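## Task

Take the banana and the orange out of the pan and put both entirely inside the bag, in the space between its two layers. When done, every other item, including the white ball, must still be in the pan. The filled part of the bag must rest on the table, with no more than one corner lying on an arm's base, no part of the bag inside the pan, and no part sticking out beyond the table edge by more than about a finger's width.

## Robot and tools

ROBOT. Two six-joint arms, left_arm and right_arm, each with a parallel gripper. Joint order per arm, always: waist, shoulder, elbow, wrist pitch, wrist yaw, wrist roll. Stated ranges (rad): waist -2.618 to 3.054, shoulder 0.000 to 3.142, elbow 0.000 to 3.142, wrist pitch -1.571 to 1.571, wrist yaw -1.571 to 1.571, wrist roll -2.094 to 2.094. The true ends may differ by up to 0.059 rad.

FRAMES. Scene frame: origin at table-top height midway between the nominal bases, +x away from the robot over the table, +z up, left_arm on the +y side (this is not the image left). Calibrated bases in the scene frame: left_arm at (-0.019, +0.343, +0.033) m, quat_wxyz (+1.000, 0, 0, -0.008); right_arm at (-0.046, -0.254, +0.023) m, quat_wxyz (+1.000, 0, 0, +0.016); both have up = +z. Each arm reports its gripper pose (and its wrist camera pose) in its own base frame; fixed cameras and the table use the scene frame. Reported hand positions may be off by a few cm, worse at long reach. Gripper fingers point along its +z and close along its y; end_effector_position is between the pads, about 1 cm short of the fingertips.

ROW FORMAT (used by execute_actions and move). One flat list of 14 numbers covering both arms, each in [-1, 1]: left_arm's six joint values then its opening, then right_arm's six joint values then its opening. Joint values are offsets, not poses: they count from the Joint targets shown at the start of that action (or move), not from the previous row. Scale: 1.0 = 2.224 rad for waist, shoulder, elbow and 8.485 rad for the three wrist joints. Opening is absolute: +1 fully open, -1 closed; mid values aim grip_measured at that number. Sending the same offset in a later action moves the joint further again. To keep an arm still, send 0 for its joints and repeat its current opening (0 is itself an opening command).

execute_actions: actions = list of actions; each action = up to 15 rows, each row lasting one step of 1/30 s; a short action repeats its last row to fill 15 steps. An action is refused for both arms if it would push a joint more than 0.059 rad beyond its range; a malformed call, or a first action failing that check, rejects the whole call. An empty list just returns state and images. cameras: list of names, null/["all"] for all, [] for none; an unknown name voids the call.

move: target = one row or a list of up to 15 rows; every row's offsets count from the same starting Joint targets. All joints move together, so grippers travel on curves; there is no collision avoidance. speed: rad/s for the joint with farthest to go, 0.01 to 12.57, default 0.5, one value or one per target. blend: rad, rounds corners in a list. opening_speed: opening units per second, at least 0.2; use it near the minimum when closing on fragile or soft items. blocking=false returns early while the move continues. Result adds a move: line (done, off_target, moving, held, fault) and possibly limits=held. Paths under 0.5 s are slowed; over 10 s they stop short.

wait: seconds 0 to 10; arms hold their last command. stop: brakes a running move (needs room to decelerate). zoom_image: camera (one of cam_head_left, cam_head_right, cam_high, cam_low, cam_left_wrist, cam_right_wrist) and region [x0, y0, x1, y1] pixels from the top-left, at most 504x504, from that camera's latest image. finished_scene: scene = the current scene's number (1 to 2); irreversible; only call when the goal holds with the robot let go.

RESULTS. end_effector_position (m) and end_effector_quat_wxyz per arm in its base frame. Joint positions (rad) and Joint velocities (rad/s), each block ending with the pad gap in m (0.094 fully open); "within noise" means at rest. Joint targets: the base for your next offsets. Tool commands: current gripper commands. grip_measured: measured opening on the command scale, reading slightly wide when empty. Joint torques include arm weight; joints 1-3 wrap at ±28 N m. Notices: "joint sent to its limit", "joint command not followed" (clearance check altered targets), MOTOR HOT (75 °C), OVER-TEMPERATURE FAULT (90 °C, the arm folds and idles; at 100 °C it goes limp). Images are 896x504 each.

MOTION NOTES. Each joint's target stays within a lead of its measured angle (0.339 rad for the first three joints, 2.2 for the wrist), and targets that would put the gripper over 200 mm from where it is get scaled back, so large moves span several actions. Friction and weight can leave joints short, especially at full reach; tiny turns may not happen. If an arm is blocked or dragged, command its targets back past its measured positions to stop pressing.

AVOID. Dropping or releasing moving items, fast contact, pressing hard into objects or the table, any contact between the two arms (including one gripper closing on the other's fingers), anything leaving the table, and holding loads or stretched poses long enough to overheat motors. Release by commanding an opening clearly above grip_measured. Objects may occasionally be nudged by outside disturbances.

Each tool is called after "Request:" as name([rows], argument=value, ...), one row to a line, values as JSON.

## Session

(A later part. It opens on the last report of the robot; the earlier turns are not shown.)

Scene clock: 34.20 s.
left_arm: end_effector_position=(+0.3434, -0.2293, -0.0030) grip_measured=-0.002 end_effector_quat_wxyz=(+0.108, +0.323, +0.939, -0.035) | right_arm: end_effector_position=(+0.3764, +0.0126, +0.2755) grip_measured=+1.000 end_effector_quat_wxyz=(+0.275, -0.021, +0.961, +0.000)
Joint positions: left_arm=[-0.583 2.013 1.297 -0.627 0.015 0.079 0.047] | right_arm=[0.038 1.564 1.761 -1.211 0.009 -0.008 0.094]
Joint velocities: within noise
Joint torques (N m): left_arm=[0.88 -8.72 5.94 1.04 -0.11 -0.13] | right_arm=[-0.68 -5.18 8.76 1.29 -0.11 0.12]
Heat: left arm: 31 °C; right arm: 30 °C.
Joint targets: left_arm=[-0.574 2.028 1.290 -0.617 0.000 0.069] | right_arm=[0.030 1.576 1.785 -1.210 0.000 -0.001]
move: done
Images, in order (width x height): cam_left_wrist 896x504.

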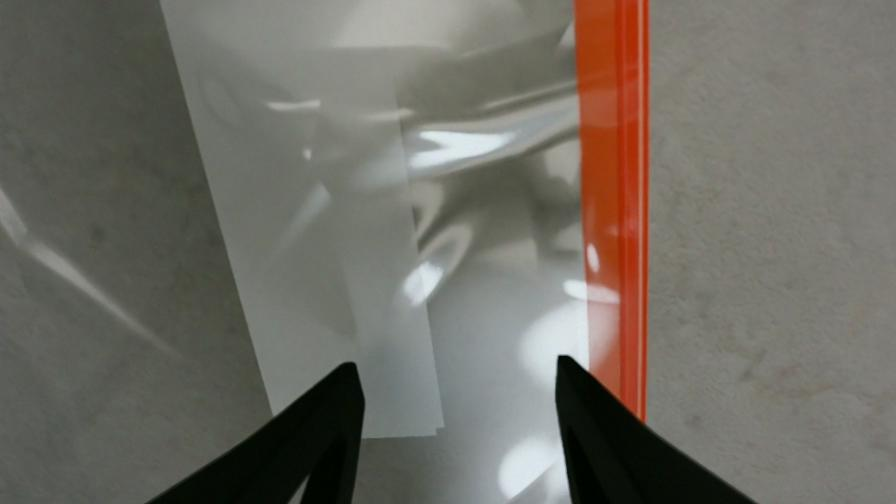

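Request:
move([
  [-0.0198,0,0,0,0,0,0.0,0,0,0,0,0,0,1],
  [-0.0198,0.0144,-0.0157,0.0085,0,0,0.0,0,0,0,0,0,0,1],
], speed=0.1, cameras=["cam_left_wrist"])

Request:
move(target=[0,0,0,0,0,0,-1,0,0,0,0,0,0,1], opening_speed=0.4, cameras=["cam_left_wrist"])

Scene clock: 35.87 s.
left_arm: end_effector_position=(+0.3365, -0.2404, -0.0150) grip_measured=-0.001 end_effector_quat_wxyz=(+0.111, +0.338, +0.934, -0.038) | right_arm: end_effector_position=(+0.3764, +0.0126, +0.2755) grip_measured=+1.000 end_effector_quat_wxyz=(+0.275, -0.021, +0.961, +0.000)
Joint positions: left_arm=[-0.614 2.033 1.271 -0.574 0.014 0.079 0.047] | right_arm=[0.038 1.564 1.761 -1.211 0.009 -0.008 0.094]
Joint velocities: within noise
Joint torques (N m): left_arm=[-0.03 -7.77 5.03 1.27 -0.11 -0.13] | right_arm=[-0.69 -5.19 8.75 1.29 -0.11 0.12]
Heat: left arm: 31 °C; right arm: 30 °C.
Joint targets: left_arm=[-0.618 2.060 1.255 -0.544 0.000 0.069] | right_arm=[0.030 1.576 1.785 -1.210 0.000 -0.001]
move: done
Images, in order (width x height): cam_left_wrist 896x504.

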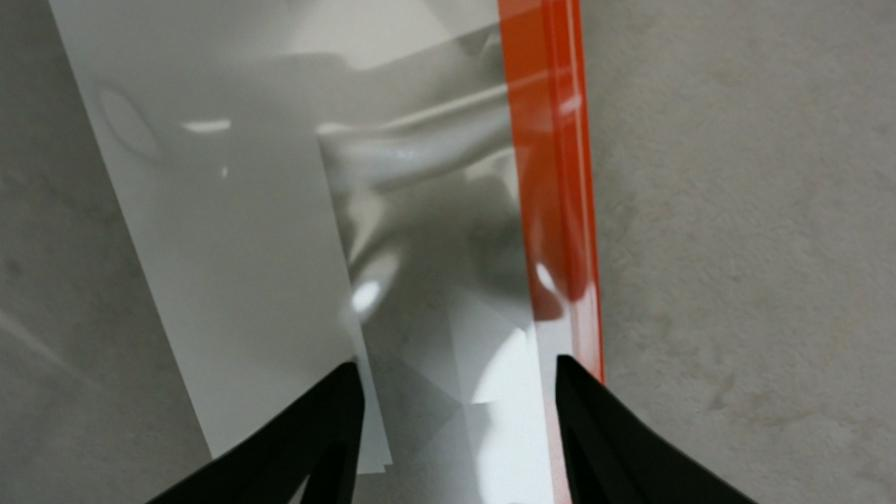

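Scene clock: 38.57 s.
left_arm: end_effector_position=(+0.3404, -0.2433, -0.0146) grip_measured=-0.985 end_effector_quat_wxyz=(+0.121, +0.338, +0.932, -0.041) | right_arm: end_effector_position=(+0.3764, +0.0126, +0.2755) grip_measured=+1.000 end_effector_quat_wxyz=(+0.275, -0.021, +0.961, +0.000)
Joint positions: left_arm=[-0.615 2.033 1.268 -0.549 0.014 0.079 0.001] | right_arm=[0.038 1.564 1.761 -1.211 0.009 -0.008 0.094]
Joint velocities: within noise
Joint torques (N m): left_arm=[-0.03 -7.86 5.38 1.03 -0.11 -0.12] | right_arm=[-0.68 -5.18 8.75 1.3 -0.1 0.12]
Heat: left arm: 31 °C; right arm: 30 °C.
Joint targets: left_arm=[-0.618 2.060 1.255 -0.544 0.000 0.069] | right_arm=[0.030 1.576 1.785 -1.210 0.000 -0.001]
move: done
Images, in order (width x height): cam_left_wrist 896x504.

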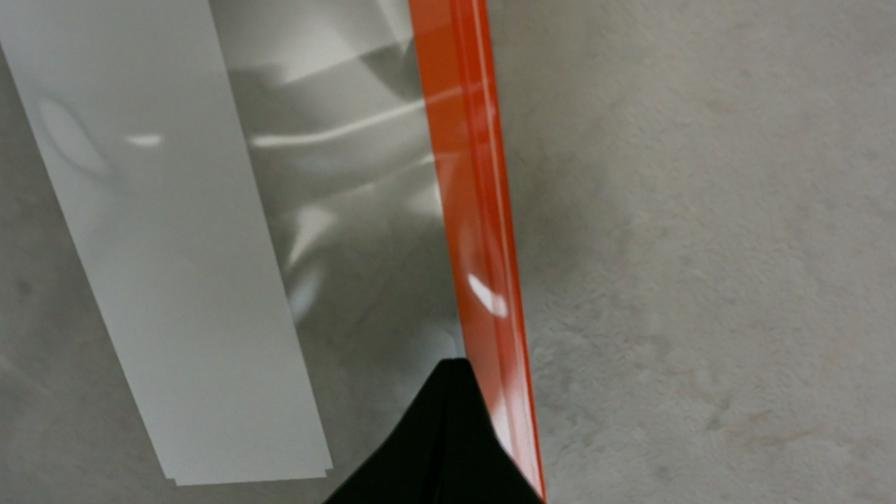

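Request:
move([
  [0,-0.0144,0.0157,-0.0085,0,0,-1,0,0,0,0,0,0,1],
  [0,-0.0144,0.0157,-0.0085,0,0,-0.05,0,0,0,0,0,0,1],
], speed=0.15, cameras=["cam_left_wrist"])

Scene clock: 40.70 s.
left_arm: end_effector_position=(+0.3351, -0.2384, -0.0146) grip_measured=-0.052 end_effector_quat_wxyz=(+0.105, +0.338, +0.935, -0.034) | right_arm: end_effector_position=(+0.3764, +0.0126, +0.2755) grip_measured=+1.000 end_effector_quat_wxyz=(+0.275, -0.021, +0.961, +0.000)
Joint positions: left_arm=[-0.614 2.033 1.277 -0.593 0.011 0.079 0.045] | right_arm=[0.038 1.564 1.761 -1.211 0.009 -0.008 0.094]
Joint velocities: within noise
Joint torques (N m): left_arm=[-0.13 -10.32 7.87 0.66 -0.08 -0.13] | right_arm=[-0.68 -5.19 8.76 1.29 -0.11 0.12]
Heat: left arm: 31 °C; right arm: 31 °C.
Joint targets: left_arm=[-0.618 2.028 1.289 -0.616 0.000 0.069] | right_arm=[0.030 1.576 1.785 -1.210 0.000 -0.001]
move: done
Images, in order (width x height): cam_left_wrist 896x504.

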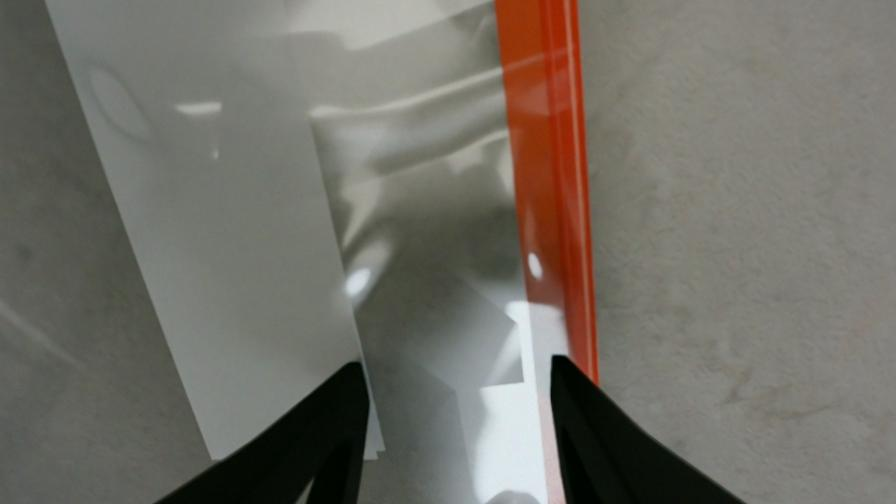

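Request:
move([
  [0,-0.015,0.012,0,0,0,-0.05,0,0,0,0,0,0,1],
  [-0.0078,-0.015,0.012,0,0,0,-0.05,0,0,0,0,0,0,1],
  [-0.0078,0.036,-0.0175,0.0078,0,0,-0.05,0,0,0,0,0,0,1],
], speed=[0.2,0.15,0.08], cameras=["cam_left_wrist"])

Request:
move(target=[0,0,0,0,0,0,-1,0,0,0,0,0,0,1], opening_speed=0.4, cameras=["cam_left_wrist"])

Scene clock: 43.00 s.
left_arm: end_effector_position=(+0.3345, -0.2467, -0.0167) grip_measured=-0.052 end_effector_quat_wxyz=(+0.110, +0.346, +0.931, -0.037) | right_arm: end_effector_position=(+0.3764, +0.0126, +0.2755) grip_measured=+1.000 end_effector_quat_wxyz=(+0.275, -0.021, +0.961, +0.000)
Joint positions: left_arm=[-0.631 2.045 1.283 -0.577 0.011 0.078 0.045] | right_arm=[0.038 1.564 1.761 -1.211 0.009 -0.008 0.094]
Joint velocities: within noise
Joint torques (N m): left_arm=[-0.09 -5.05 3.48 1.24 -0.07 -0.13] | right_arm=[-0.68 -5.18 8.76 1.29 -0.11 0.12]
Heat: left arm: 32 °C; right arm: 31 °C.
Joint targets: left_arm=[-0.635 2.108 1.251 -0.550 0.000 0.069] | right_arm=[0.030 1.576 1.785 -1.210 0.000 -0.001]
move: off_target (left_arm); left_arm: the shoulder is farthest, 0.063 rad from its target
Images, in order (width x height): cam_left_wrist 896x504.

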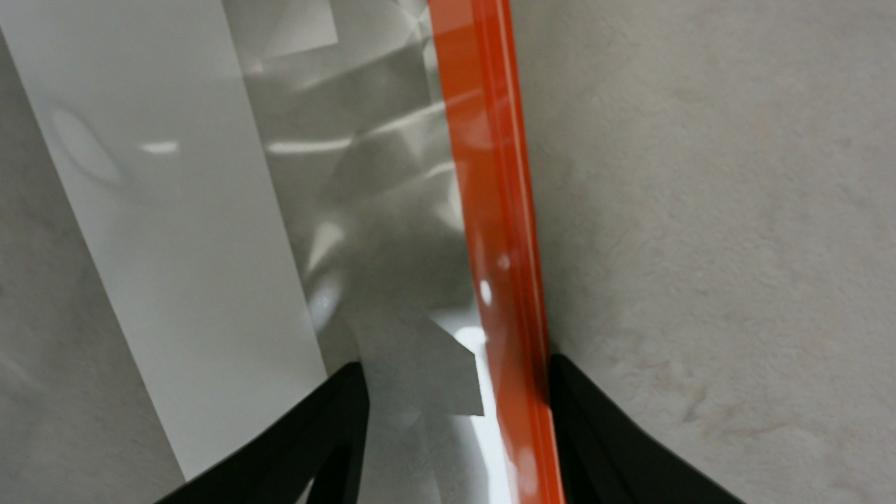

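Scene clock: 45.63 s.
left_arm: end_effector_position=(+0.3423, -0.2508, -0.0162) grip_measured=-0.976 end_effector_quat_wxyz=(+0.128, +0.345, +0.929, -0.036) | right_arm: end_effector_position=(+0.3764, +0.0126, +0.2755) grip_measured=+1.000 end_effector_quat_wxyz=(+0.275, -0.021, +0.961, +0.000)
Joint positions: left_arm=[-0.633 2.049 1.283 -0.538 -0.001 0.078 0.001] | right_arm=[0.038 1.564 1.761 -1.211 0.009 -0.008 0.094]
Joint velocities: within noise
Joint torques (N m): left_arm=[0.01 -5.49 3.6 0.88 0.02 -0.12] | right_arm=[-0.69 -5.18 8.76 1.29 -0.11 0.12]
Heat: left arm: 31 °C; right arm: 31 °C.
Joint targets: left_arm=[-0.635 2.108 1.251 -0.550 0.000 0.069] | right_arm=[0.030 1.576 1.785 -1.210 0.000 -0.001]
move: off_target (left_arm); left_arm: the shoulder is farthest, 0.059 rad from its target
Images, in order (width x height): cam_left_wrist 896x504.

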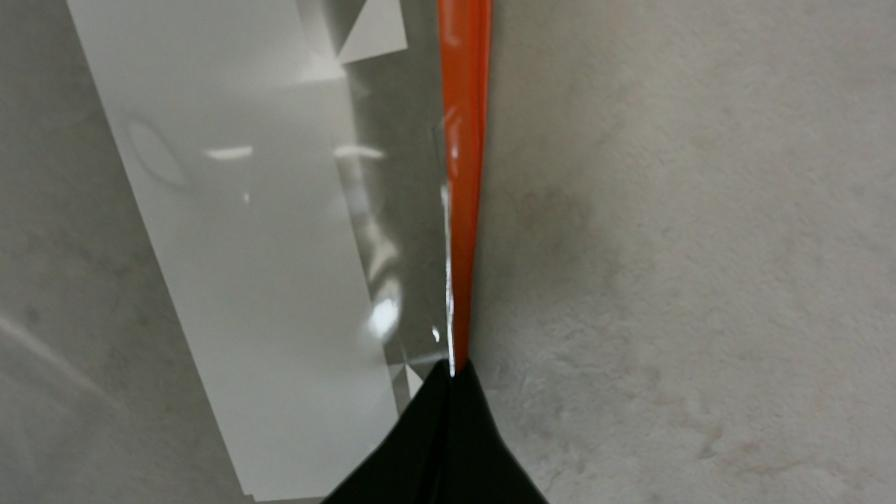

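Request:
move([
  [0,0,0,0,0,0,-0.05,0,0,0,0,0,0,1],
  [0,-0.05,0.03,-0.008,0,0,-0.05,0,0,0,0,0,0,1],
], speed=0.15, cameras=["cam_left_wrist"])

Scene clock: 47.87 s.
left_arm: end_effector_position=(+0.3357, -0.2470, -0.0071) grip_measured=-0.052 end_effector_quat_wxyz=(+0.113, +0.345, +0.931, -0.034) | right_arm: end_effector_position=(+0.3764, +0.0126, +0.2755) grip_measured=+1.000 end_effector_quat_wxyz=(+0.275, -0.021, +0.961, +0.000)
Joint positions: left_arm=[-0.633 2.028 1.299 -0.605 0.004 0.077 0.045] | right_arm=[0.038 1.564 1.761 -1.211 0.009 -0.008 0.094]
Joint velocities: within noise
Joint torques (N m): left_arm=[0.01 -12.29 8.57 0.81 -0.03 -0.11] | right_arm=[-0.7 -5.19 8.75 1.29 -0.1 0.12]
Heat: left arm: 32 °C; right arm: 31 °C.
Joint targets: left_arm=[-0.635 1.997 1.317 -0.618 -0.001 0.069] | right_arm=[0.030 1.576 1.785 -1.210 0.000 -0.001]
move: done
Images, in order (width x height): cam_left_wrist 896x504.

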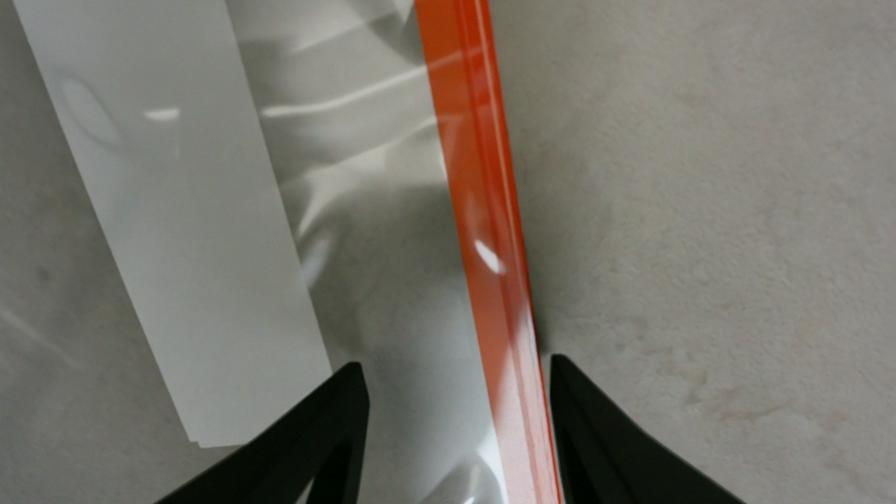

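Request:
move(target=[0.0055,-0.01,0.005,0,0,-0.0177,-0.05,0,0,0,0,0,0,1], speed=0.15, cameras=["cam_left_wrist"])

Scene clock: 49.70 s.
left_arm: end_effector_position=(+0.3405, -0.2490, +0.0033) grip_measured=-0.052 end_effector_quat_wxyz=(+0.123, +0.274, +0.953, -0.047) | right_arm: end_effector_position=(+0.3764, +0.0126, +0.2755) grip_measured=+1.000 end_effector_quat_wxyz=(+0.275, -0.021, +0.961, +0.000)
Joint positions: left_arm=[-0.63 2.008 1.308 -0.607 0.004 -0.069 0.045] | right_arm=[0.038 1.564 1.761 -1.211 0.009 -0.008 0.094]
Joint velocities: within noise
Joint torques (N m): left_arm=[0.7 -12.48 8.91 0.88 -0.04 -0.14] | right_arm=[-0.68 -5.19 8.76 1.29 -0.1 0.12]
Heat: left arm: 33 °C; right arm: 31 °C.
Joint targets: left_arm=[-0.623 1.975 1.328 -0.618 -0.001 -0.081] | right_arm=[0.030 1.576 1.785 -1.210 0.000 -0.001]
move: done
Images, in order (width x height): cam_left_wrist 896x504.

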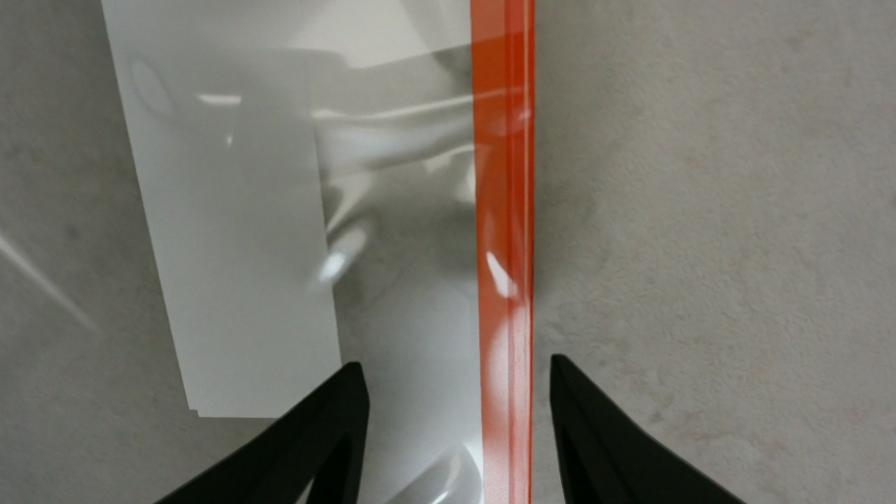

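Request:
move([
  [0.0067,0,0,0,0,0,-0.05,0,0,0,0,0,0,1],
  [0.0067,0.03,-0.017,0.004,0,0,-0.05,0,0,0,0,0,0,1],
  [0.0067,0.06,-0.034,0.008,0,0,-0.05,0,0,0,0,0,0,1],
], speed=[0.1,0.15,0.08], cameras=["cam_left_wrist"])

Scene clock: 51.77 s.
left_arm: end_effector_position=(+0.3397, -0.2399, -0.0164) grip_measured=-0.052 end_effector_quat_wxyz=(+0.109, +0.267, +0.957, -0.041) | right_arm: end_effector_position=(+0.3764, +0.0126, +0.2755) grip_measured=+1.000 end_effector_quat_wxyz=(+0.275, -0.021, +0.961, +0.000)
Joint positions: left_arm=[-0.613 2.044 1.283 -0.577 0.004 -0.07 0.045] | right_arm=[0.038 1.564 1.761 -1.211 0.009 -0.008 0.094]
Joint velocities: within noise
Joint torques (N m): left_arm=[0.57 -4.98 3.66 1.25 -0.03 -0.14] | right_arm=[-0.68 -5.19 8.75 1.29 -0.11 0.12]
Heat: left arm: 33 °C; right arm: 32 °C.
Joint targets: left_arm=[-0.608 2.108 1.253 -0.550 -0.001 -0.081] | right_arm=[0.030 1.576 1.785 -1.210 0.000 -0.001]
move: off_target (left_arm); left_arm: the shoulder is farthest, 0.064 rad from its target
Images, in order (width x height): cam_left_wrist 896x504.

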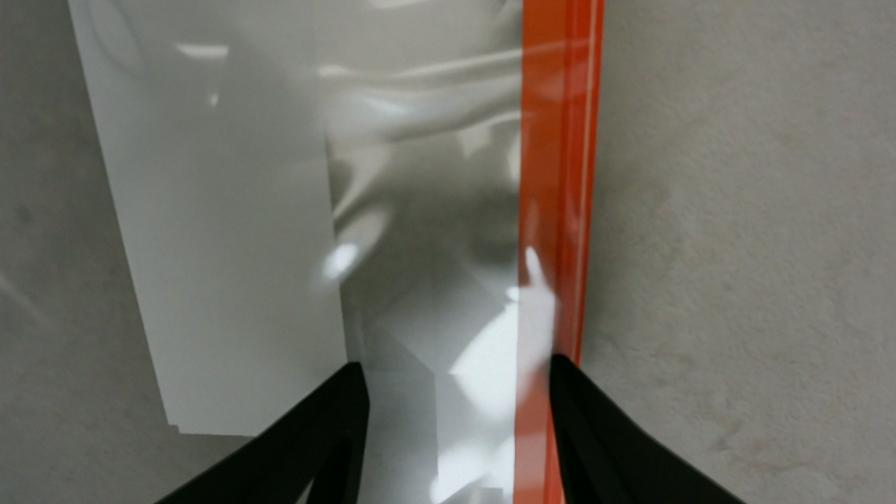

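Request:
move(target=[0,0,0,0,0,0,-1,0,0,0,0,0,0,1], opening_speed=0.4, cameras=["cam_left_wrist"])

Request:
zoom_image(camera="cam_left_wrist", region=[300, 150, 700, 450])

Scene clock: 54.57 s.
left_arm: end_effector_position=(+0.3483, -0.2424, -0.0159) grip_measured=-0.982 end_effector_quat_wxyz=(+0.126, +0.264, +0.955, -0.042) | right_arm: end_effector_position=(+0.3764, +0.0126, +0.2755) grip_measured=+1.000 end_effector_quat_wxyz=(+0.275, -0.021, +0.961, +0.000)
Joint positions: left_arm=[-0.61 2.049 1.283 -0.538 -0.004 -0.07 0.001] | right_arm=[0.038 1.564 1.761 -1.211 0.009 -0.008 0.094]
Joint velocities: within noise
Joint torques (N m): left_arm=[0.35 -5.44 3.71 0.89 0.04 -0.14] | right_arm=[-0.7 -5.18 8.75 1.29 -0.1 0.12]
Heat: left arm: 32 °C; right arm: 32 °C.
Joint targets: left_arm=[-0.608 2.108 1.253 -0.550 0.000 -0.081] | right_arm=[0.030 1.576 1.785 -1.210 0.000 -0.001]
move: off_target (left_arm); left_arm: the shoulder is farthest, 0.059 rad from its target
Images, in order (width x height): cam_left_wrist 896x504.

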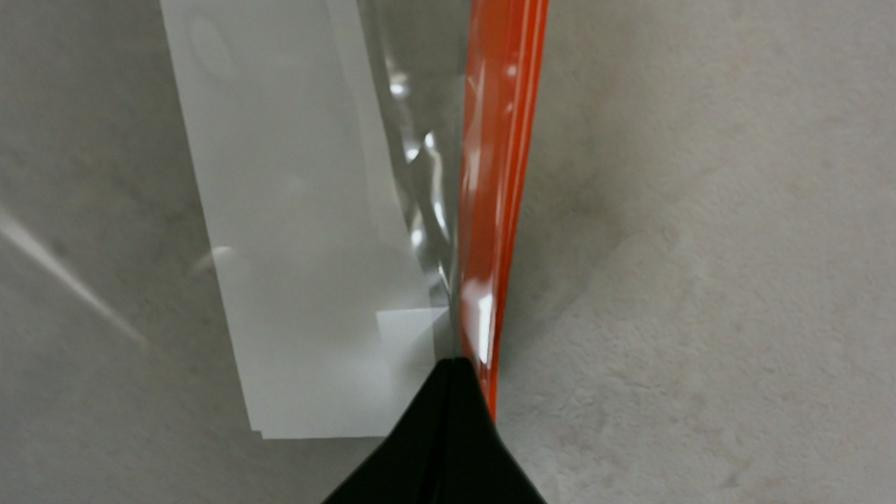

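Scaled by 1.260 from the camera's 896x504 image, which has a finer 1280x720 frame.

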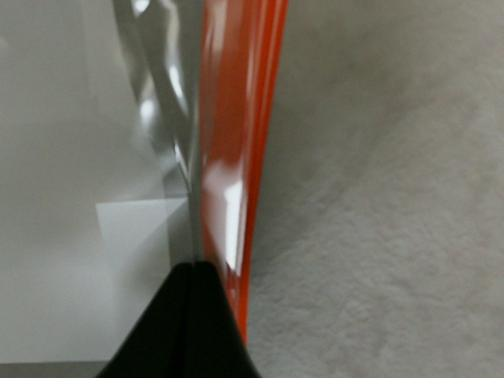

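Request:
move([
  [0,-0.035,0,0,0,0,-1,0,0,0,0,0,0,1],
  [0,-0.0643,0.0414,-0.0107,0,0,-1,0,0,0,0,0,0,1],
], speed=0.06, cameras=["cam_left_wrist"])

Request:
zoom_image(camera="cam_left_wrist", region=[300, 150, 700, 450])

Scene clock: 70.43 s.
left_arm: end_effector_position=(+0.3478, -0.2421, +0.0112) grip_measured=-0.982 end_effector_quat_wxyz=(+0.128, +0.264, +0.955, -0.043) | right_arm: end_effector_position=(+0.3764, +0.0126, +0.2755) grip_measured=+1.000 end_effector_quat_wxyz=(+0.275, -0.021, +0.961, +0.000)
Joint positions: left_arm=[-0.61 1.997 1.325 -0.628 -0.004 -0.07 0.001] | right_arm=[0.038 1.564 1.761 -1.211 0.009 -0.008 0.094]
Joint velocities: within noise
Joint torques (N m): left_arm=[0.35 -12.38 8.95 0.86 0.04 -0.14] | right_arm=[-0.69 -5.18 8.75 1.3 -0.11 0.12]
Heat: left arm: 32 °C; right arm: 33 °C.
Joint targets: left_arm=[-0.608 1.965 1.345 -0.641 0.000 -0.081] | right_arm=[0.030 1.576 1.785 -1.210 0.000 -0.001]
move: done
Images, in order (width x height): cam_left_wrist 896x504.

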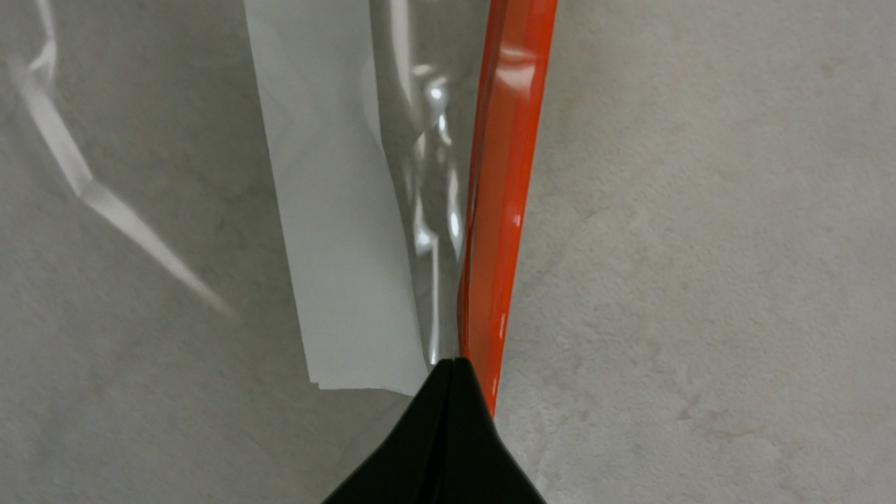

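Scaled by 1.260 from the camera's 896x504 image, which has a finer 1280x720 frame.

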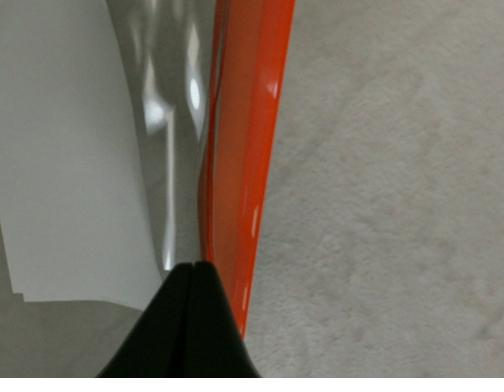

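Request:
move(target=[0,-0.0252,0.0558,-0.0217,0,0,-1,0,0,0,0,0,0,1], speed=0.08)

Request:
zoom_image(camera="cam_head_left", region=[250, 180, 430, 340])

Request:
zoom_image(camera="cam_low", region=[310, 230, 570, 390])

Scene clock: 73.60 s.
left_arm: end_effector_position=(+0.3479, -0.2422, +0.0589) grip_measured=-0.982 end_effector_quat_wxyz=(+0.125, +0.264, +0.956, -0.042) | right_arm: end_effector_position=(+0.3764, +0.0126, +0.2755) grip_measured=+1.000 end_effector_quat_wxyz=(+0.275, -0.021, +0.961, +0.000)
Joint positions: left_arm=[-0.61 1.941 1.447 -0.813 -0.004 -0.07 0.001] | right_arm=[0.038 1.564 1.761 -1.211 0.009 -0.008 0.094]
Joint velocities: within noise
Joint torques (N m): left_arm=[0.36 -12.29 9.5 0.87 0.05 -0.15] | right_arm=[-0.69 -5.19 8.75 1.29 -0.1 0.12]
Heat: left arm: 33 °C; right arm: 33 °C.
Joint targets: left_arm=[-0.608 1.909 1.469 -0.825 0.000 -0.081] | right_arm=[0.030 1.576 1.785 -1.210 0.000 -0.001]
move: done

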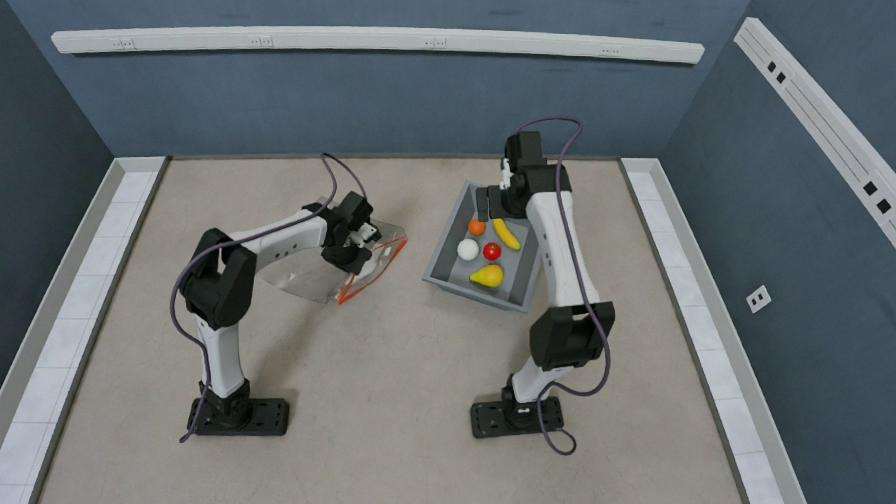

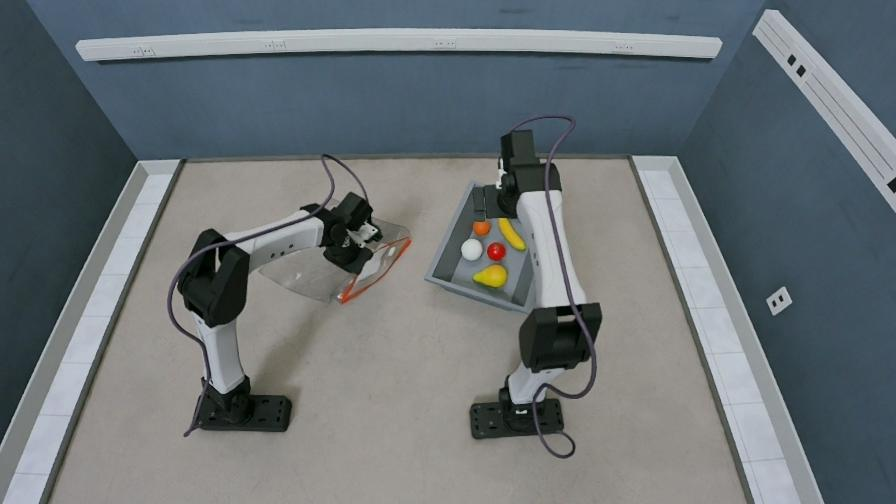

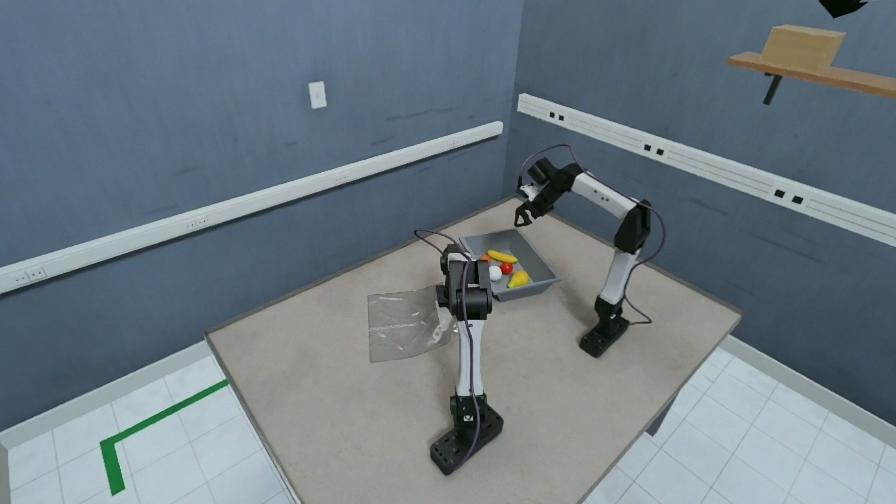

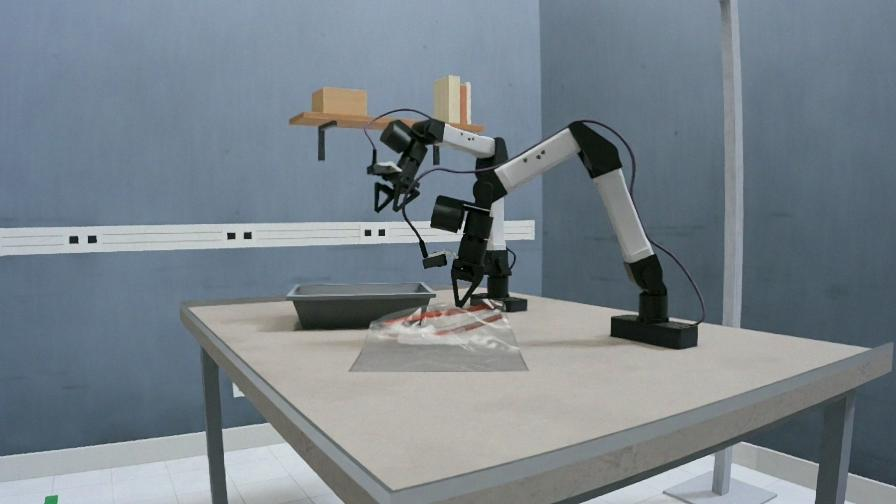

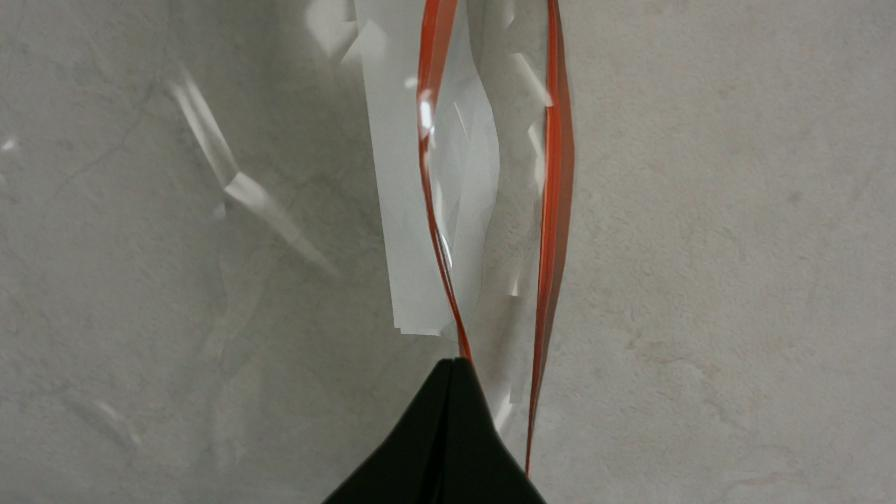

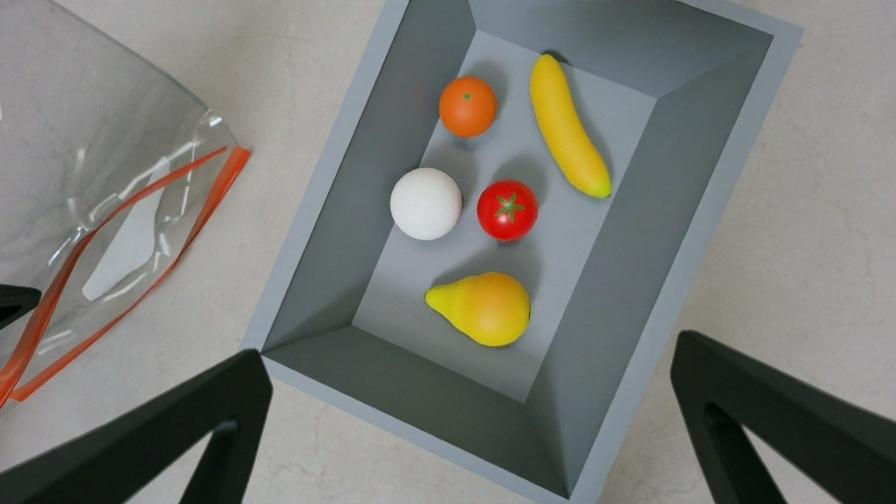

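Scaled by 2.800 from the camera's 896x504 image, which has a finer 1280x720 frame.

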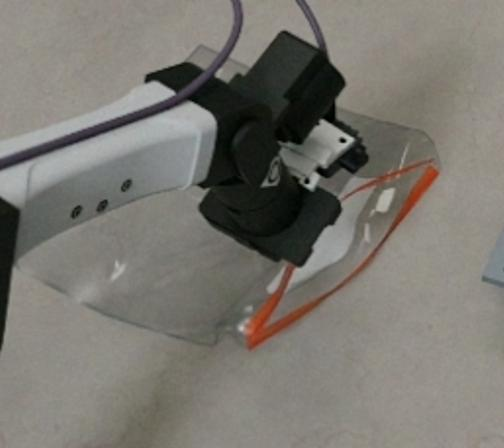

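Scaled by 1.938 from the camera's 896x504 image, which has a finer 1280x720 frame.

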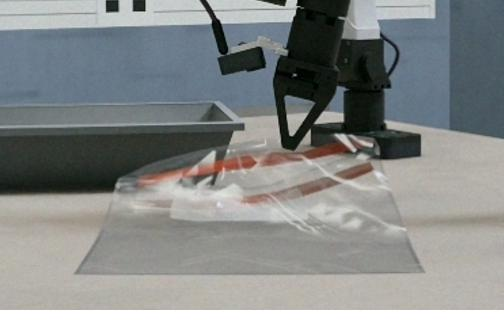

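Request:
move(target=[0.0414,0.0018,0.0791,-0.0213,0,0,-1,-0.0818,0.3148,0.1461,0.015,0,-0.0684,0.5], speed=0.35)

Request:
zoom_image(camera="cam_head_left", region=[250, 180, 430, 340])

Request:
zoom_image(camera="cam_low", region=[310, 230, 570, 390])

Scene clock: 77.67 s.
left_arm: end_effector_position=(+0.3729, -0.2139, +0.1021) grip_measured=-0.982 end_effector_quat_wxyz=(+0.124, +0.222, +0.967, -0.036) | right_arm: end_effector_position=(+0.5055, -0.0767, +0.0932) grip_measured=+0.501 end_effector_quat_wxyz=(+0.132, -0.208, +0.968, -0.054)
Joint positions: left_arm=[-0.522 1.941 1.623 -0.994 -0.004 -0.07 0.001] | right_arm=[-0.148 2.269 2.082 -1.096 0.008 -0.573 0.071]
Joint velocities: within noise
Joint torques (N m): left_arm=[0.73 -12.08 9.68 0.88 0.04 -0.13] | right_arm=[-0.46 -11.52 9.24 0.96 -0.12 -0.04]
Heat: left arm: 33 °C; right arm: 33 °C.
Joint targets: left_arm=[-0.516 1.913 1.645 -1.006 0.000 -0.081] | right_arm=[-0.152 2.277 2.110 -1.082 0.000 -0.581]
move: done

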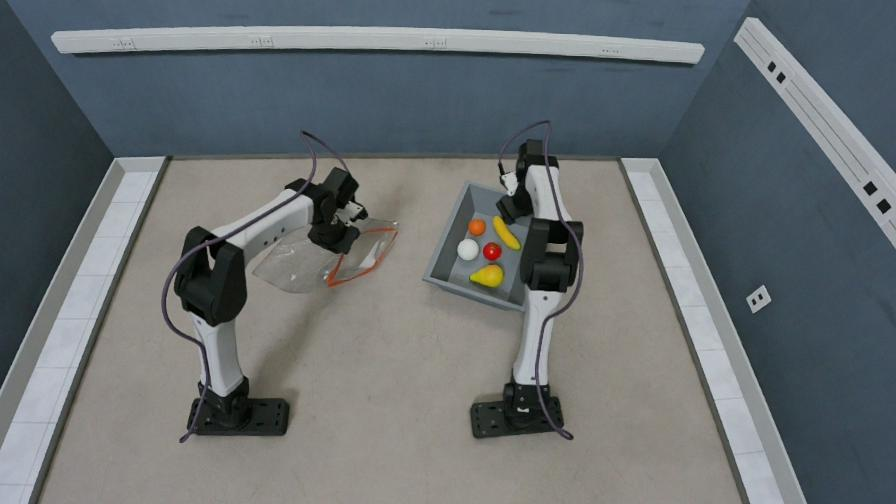

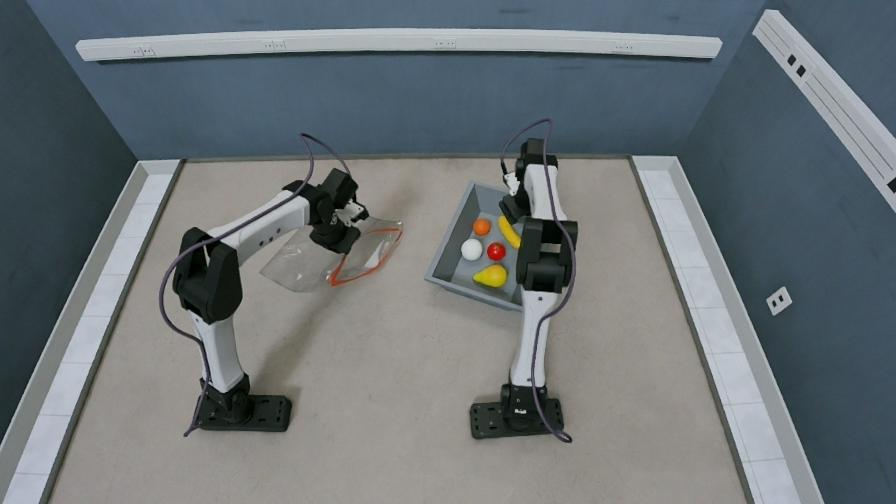

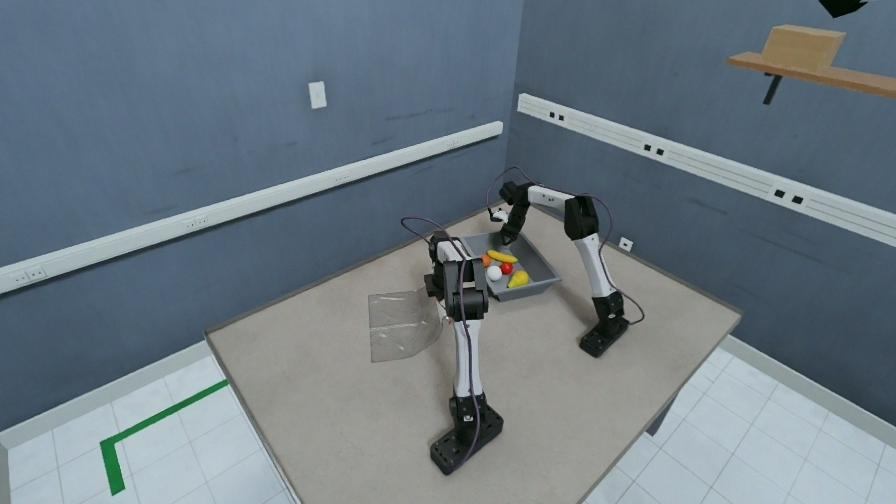

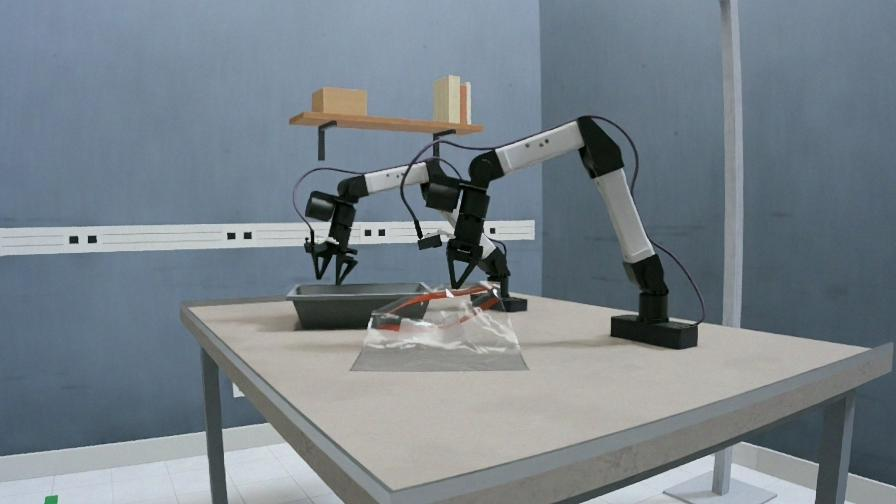

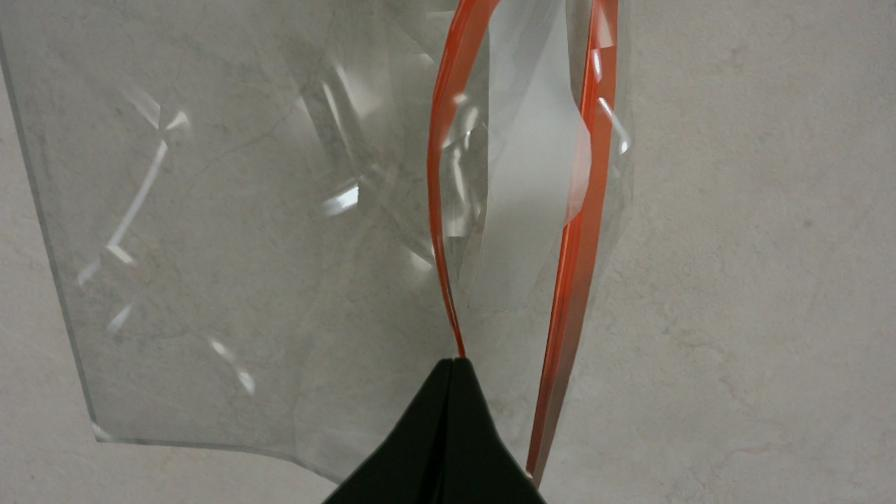

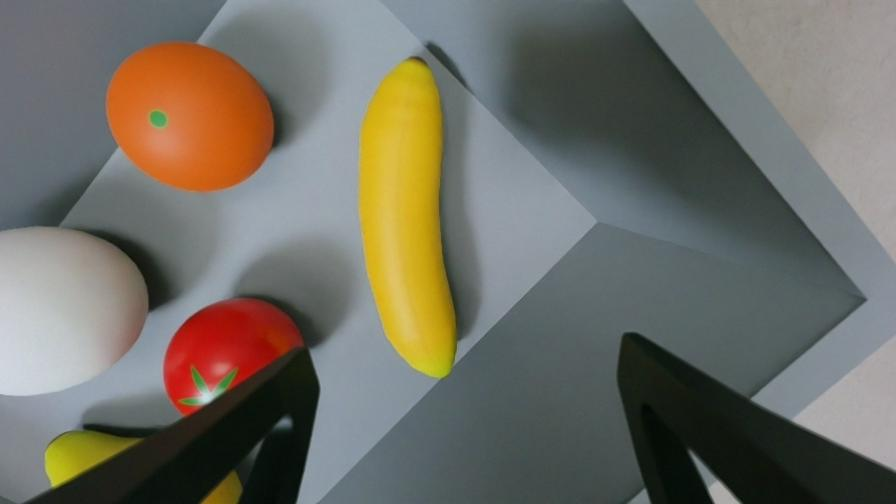

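Scaled by 2.800 from the camera's 896x504 image, which has a finer 1280x720 frame.

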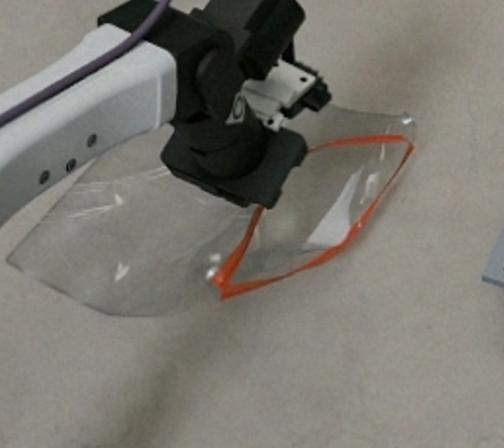

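Scaled by 1.938 from the camera's 896x504 image, which has a finer 1280x720 frame.

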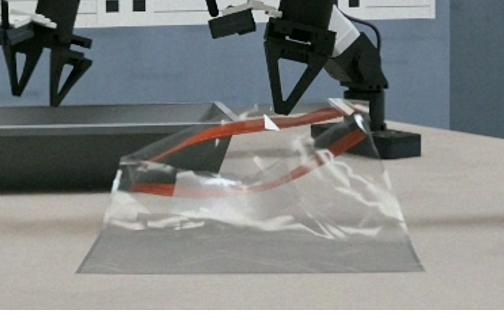

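Request:
move(target=[0,0,0,0,0,0,-1,0.0108,0.0393,-0.0977,0.0358,0,0,0.2], speed=0.2, cameras=["cam_right_wrist"])

Scene clock: 80.37 s.
left_arm: end_effector_position=(+0.3727, -0.2138, +0.1020) grip_measured=-0.982 end_effector_quat_wxyz=(+0.123, +0.222, +0.967, -0.035) | right_arm: end_effector_position=(+0.5245, -0.0717, +0.0133) grip_measured=+0.201 end_effector_quat_wxyz=(+0.148, -0.215, +0.964, -0.058)
Joint positions: left_arm=[-0.522 1.941 1.623 -0.995 -0.004 -0.07 0.001] | right_arm=[-0.134 2.352 1.894 -0.794 0.006 -0.574 0.056]
Joint velocities: within noise
Joint torques (N m): left_arm=[0.75 -12.08 9.69 0.86 0.04 -0.14] | right_arm=[0.54 -11.58 6.35 1.03 -0.11 -0.02]
Heat: left arm: 34 °C; right arm: 33 °C.
Joint targets: left_arm=[-0.516 1.913 1.645 -1.006 0.000 -0.081] | right_arm=[-0.128 2.364 1.892 -0.778 0.000 -0.581]
move: done
Images, in order (width x height): cam_right_wrist 896x504.

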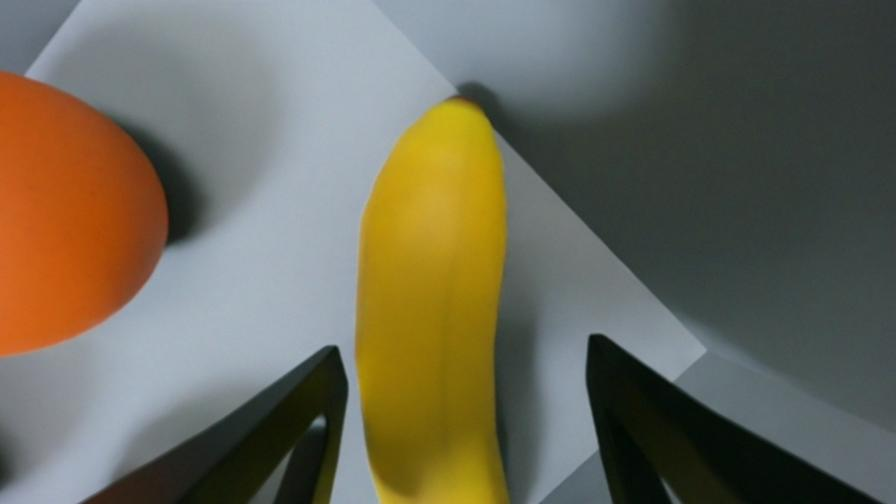

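Request:
move([
  [0,0,0,0,0,0,-1,0.0065,0.0063,-0.0135,0.0054,0,0,0.2],
  [0,0,0,0,0,0,-1,0.0065,0.0063,-0.0135,0.0054,0,0,-0.6],
], speed=0.1, opening_speed=0.5, cameras=["cam_right_wrist"])

Scene clock: 83.37 s.
left_arm: end_effector_position=(+0.3727, -0.2138, +0.1020) grip_measured=-0.982 end_effector_quat_wxyz=(+0.123, +0.222, +0.967, -0.035) | right_arm: end_effector_position=(+0.5271, -0.0652, +0.0028) grip_measured=-0.439 end_effector_quat_wxyz=(+0.153, -0.221, +0.961, -0.059)
Joint positions: left_arm=[-0.522 1.941 1.623 -0.995 -0.004 -0.07 0.001] | right_arm=[-0.121 2.362 1.867 -0.747 0.007 -0.574 0.026]
Joint velocities: within noise
Joint torques (N m): left_arm=[0.73 -12.11 9.68 0.87 0.03 -0.14] | right_arm=[0.77 -11.29 6.08 1.04 -0.11 -0.01]
Heat: left arm: 34 °C; right arm: 34 °C.
Joint targets: left_arm=[-0.516 1.913 1.645 -1.006 0.000 -0.081] | right_arm=[-0.113 2.378 1.862 -0.733 0.000 -0.581]
move: done
Images, in order (width x height): cam_right_wrist 896x504.

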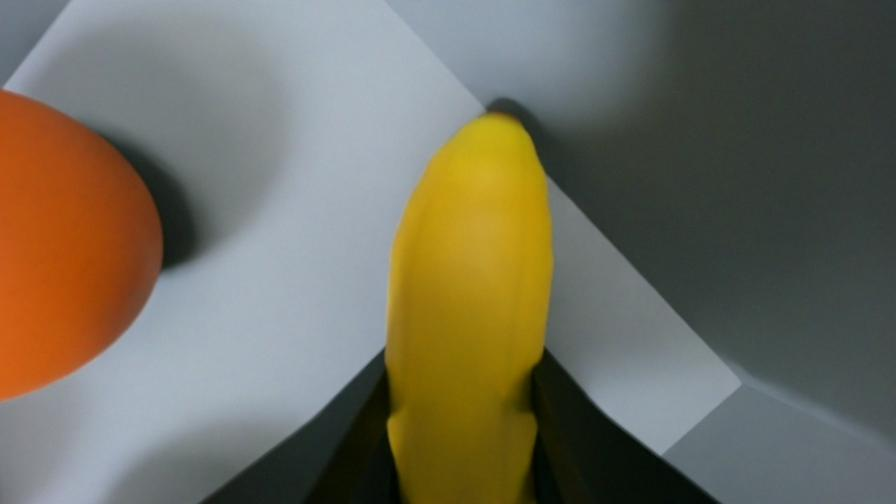

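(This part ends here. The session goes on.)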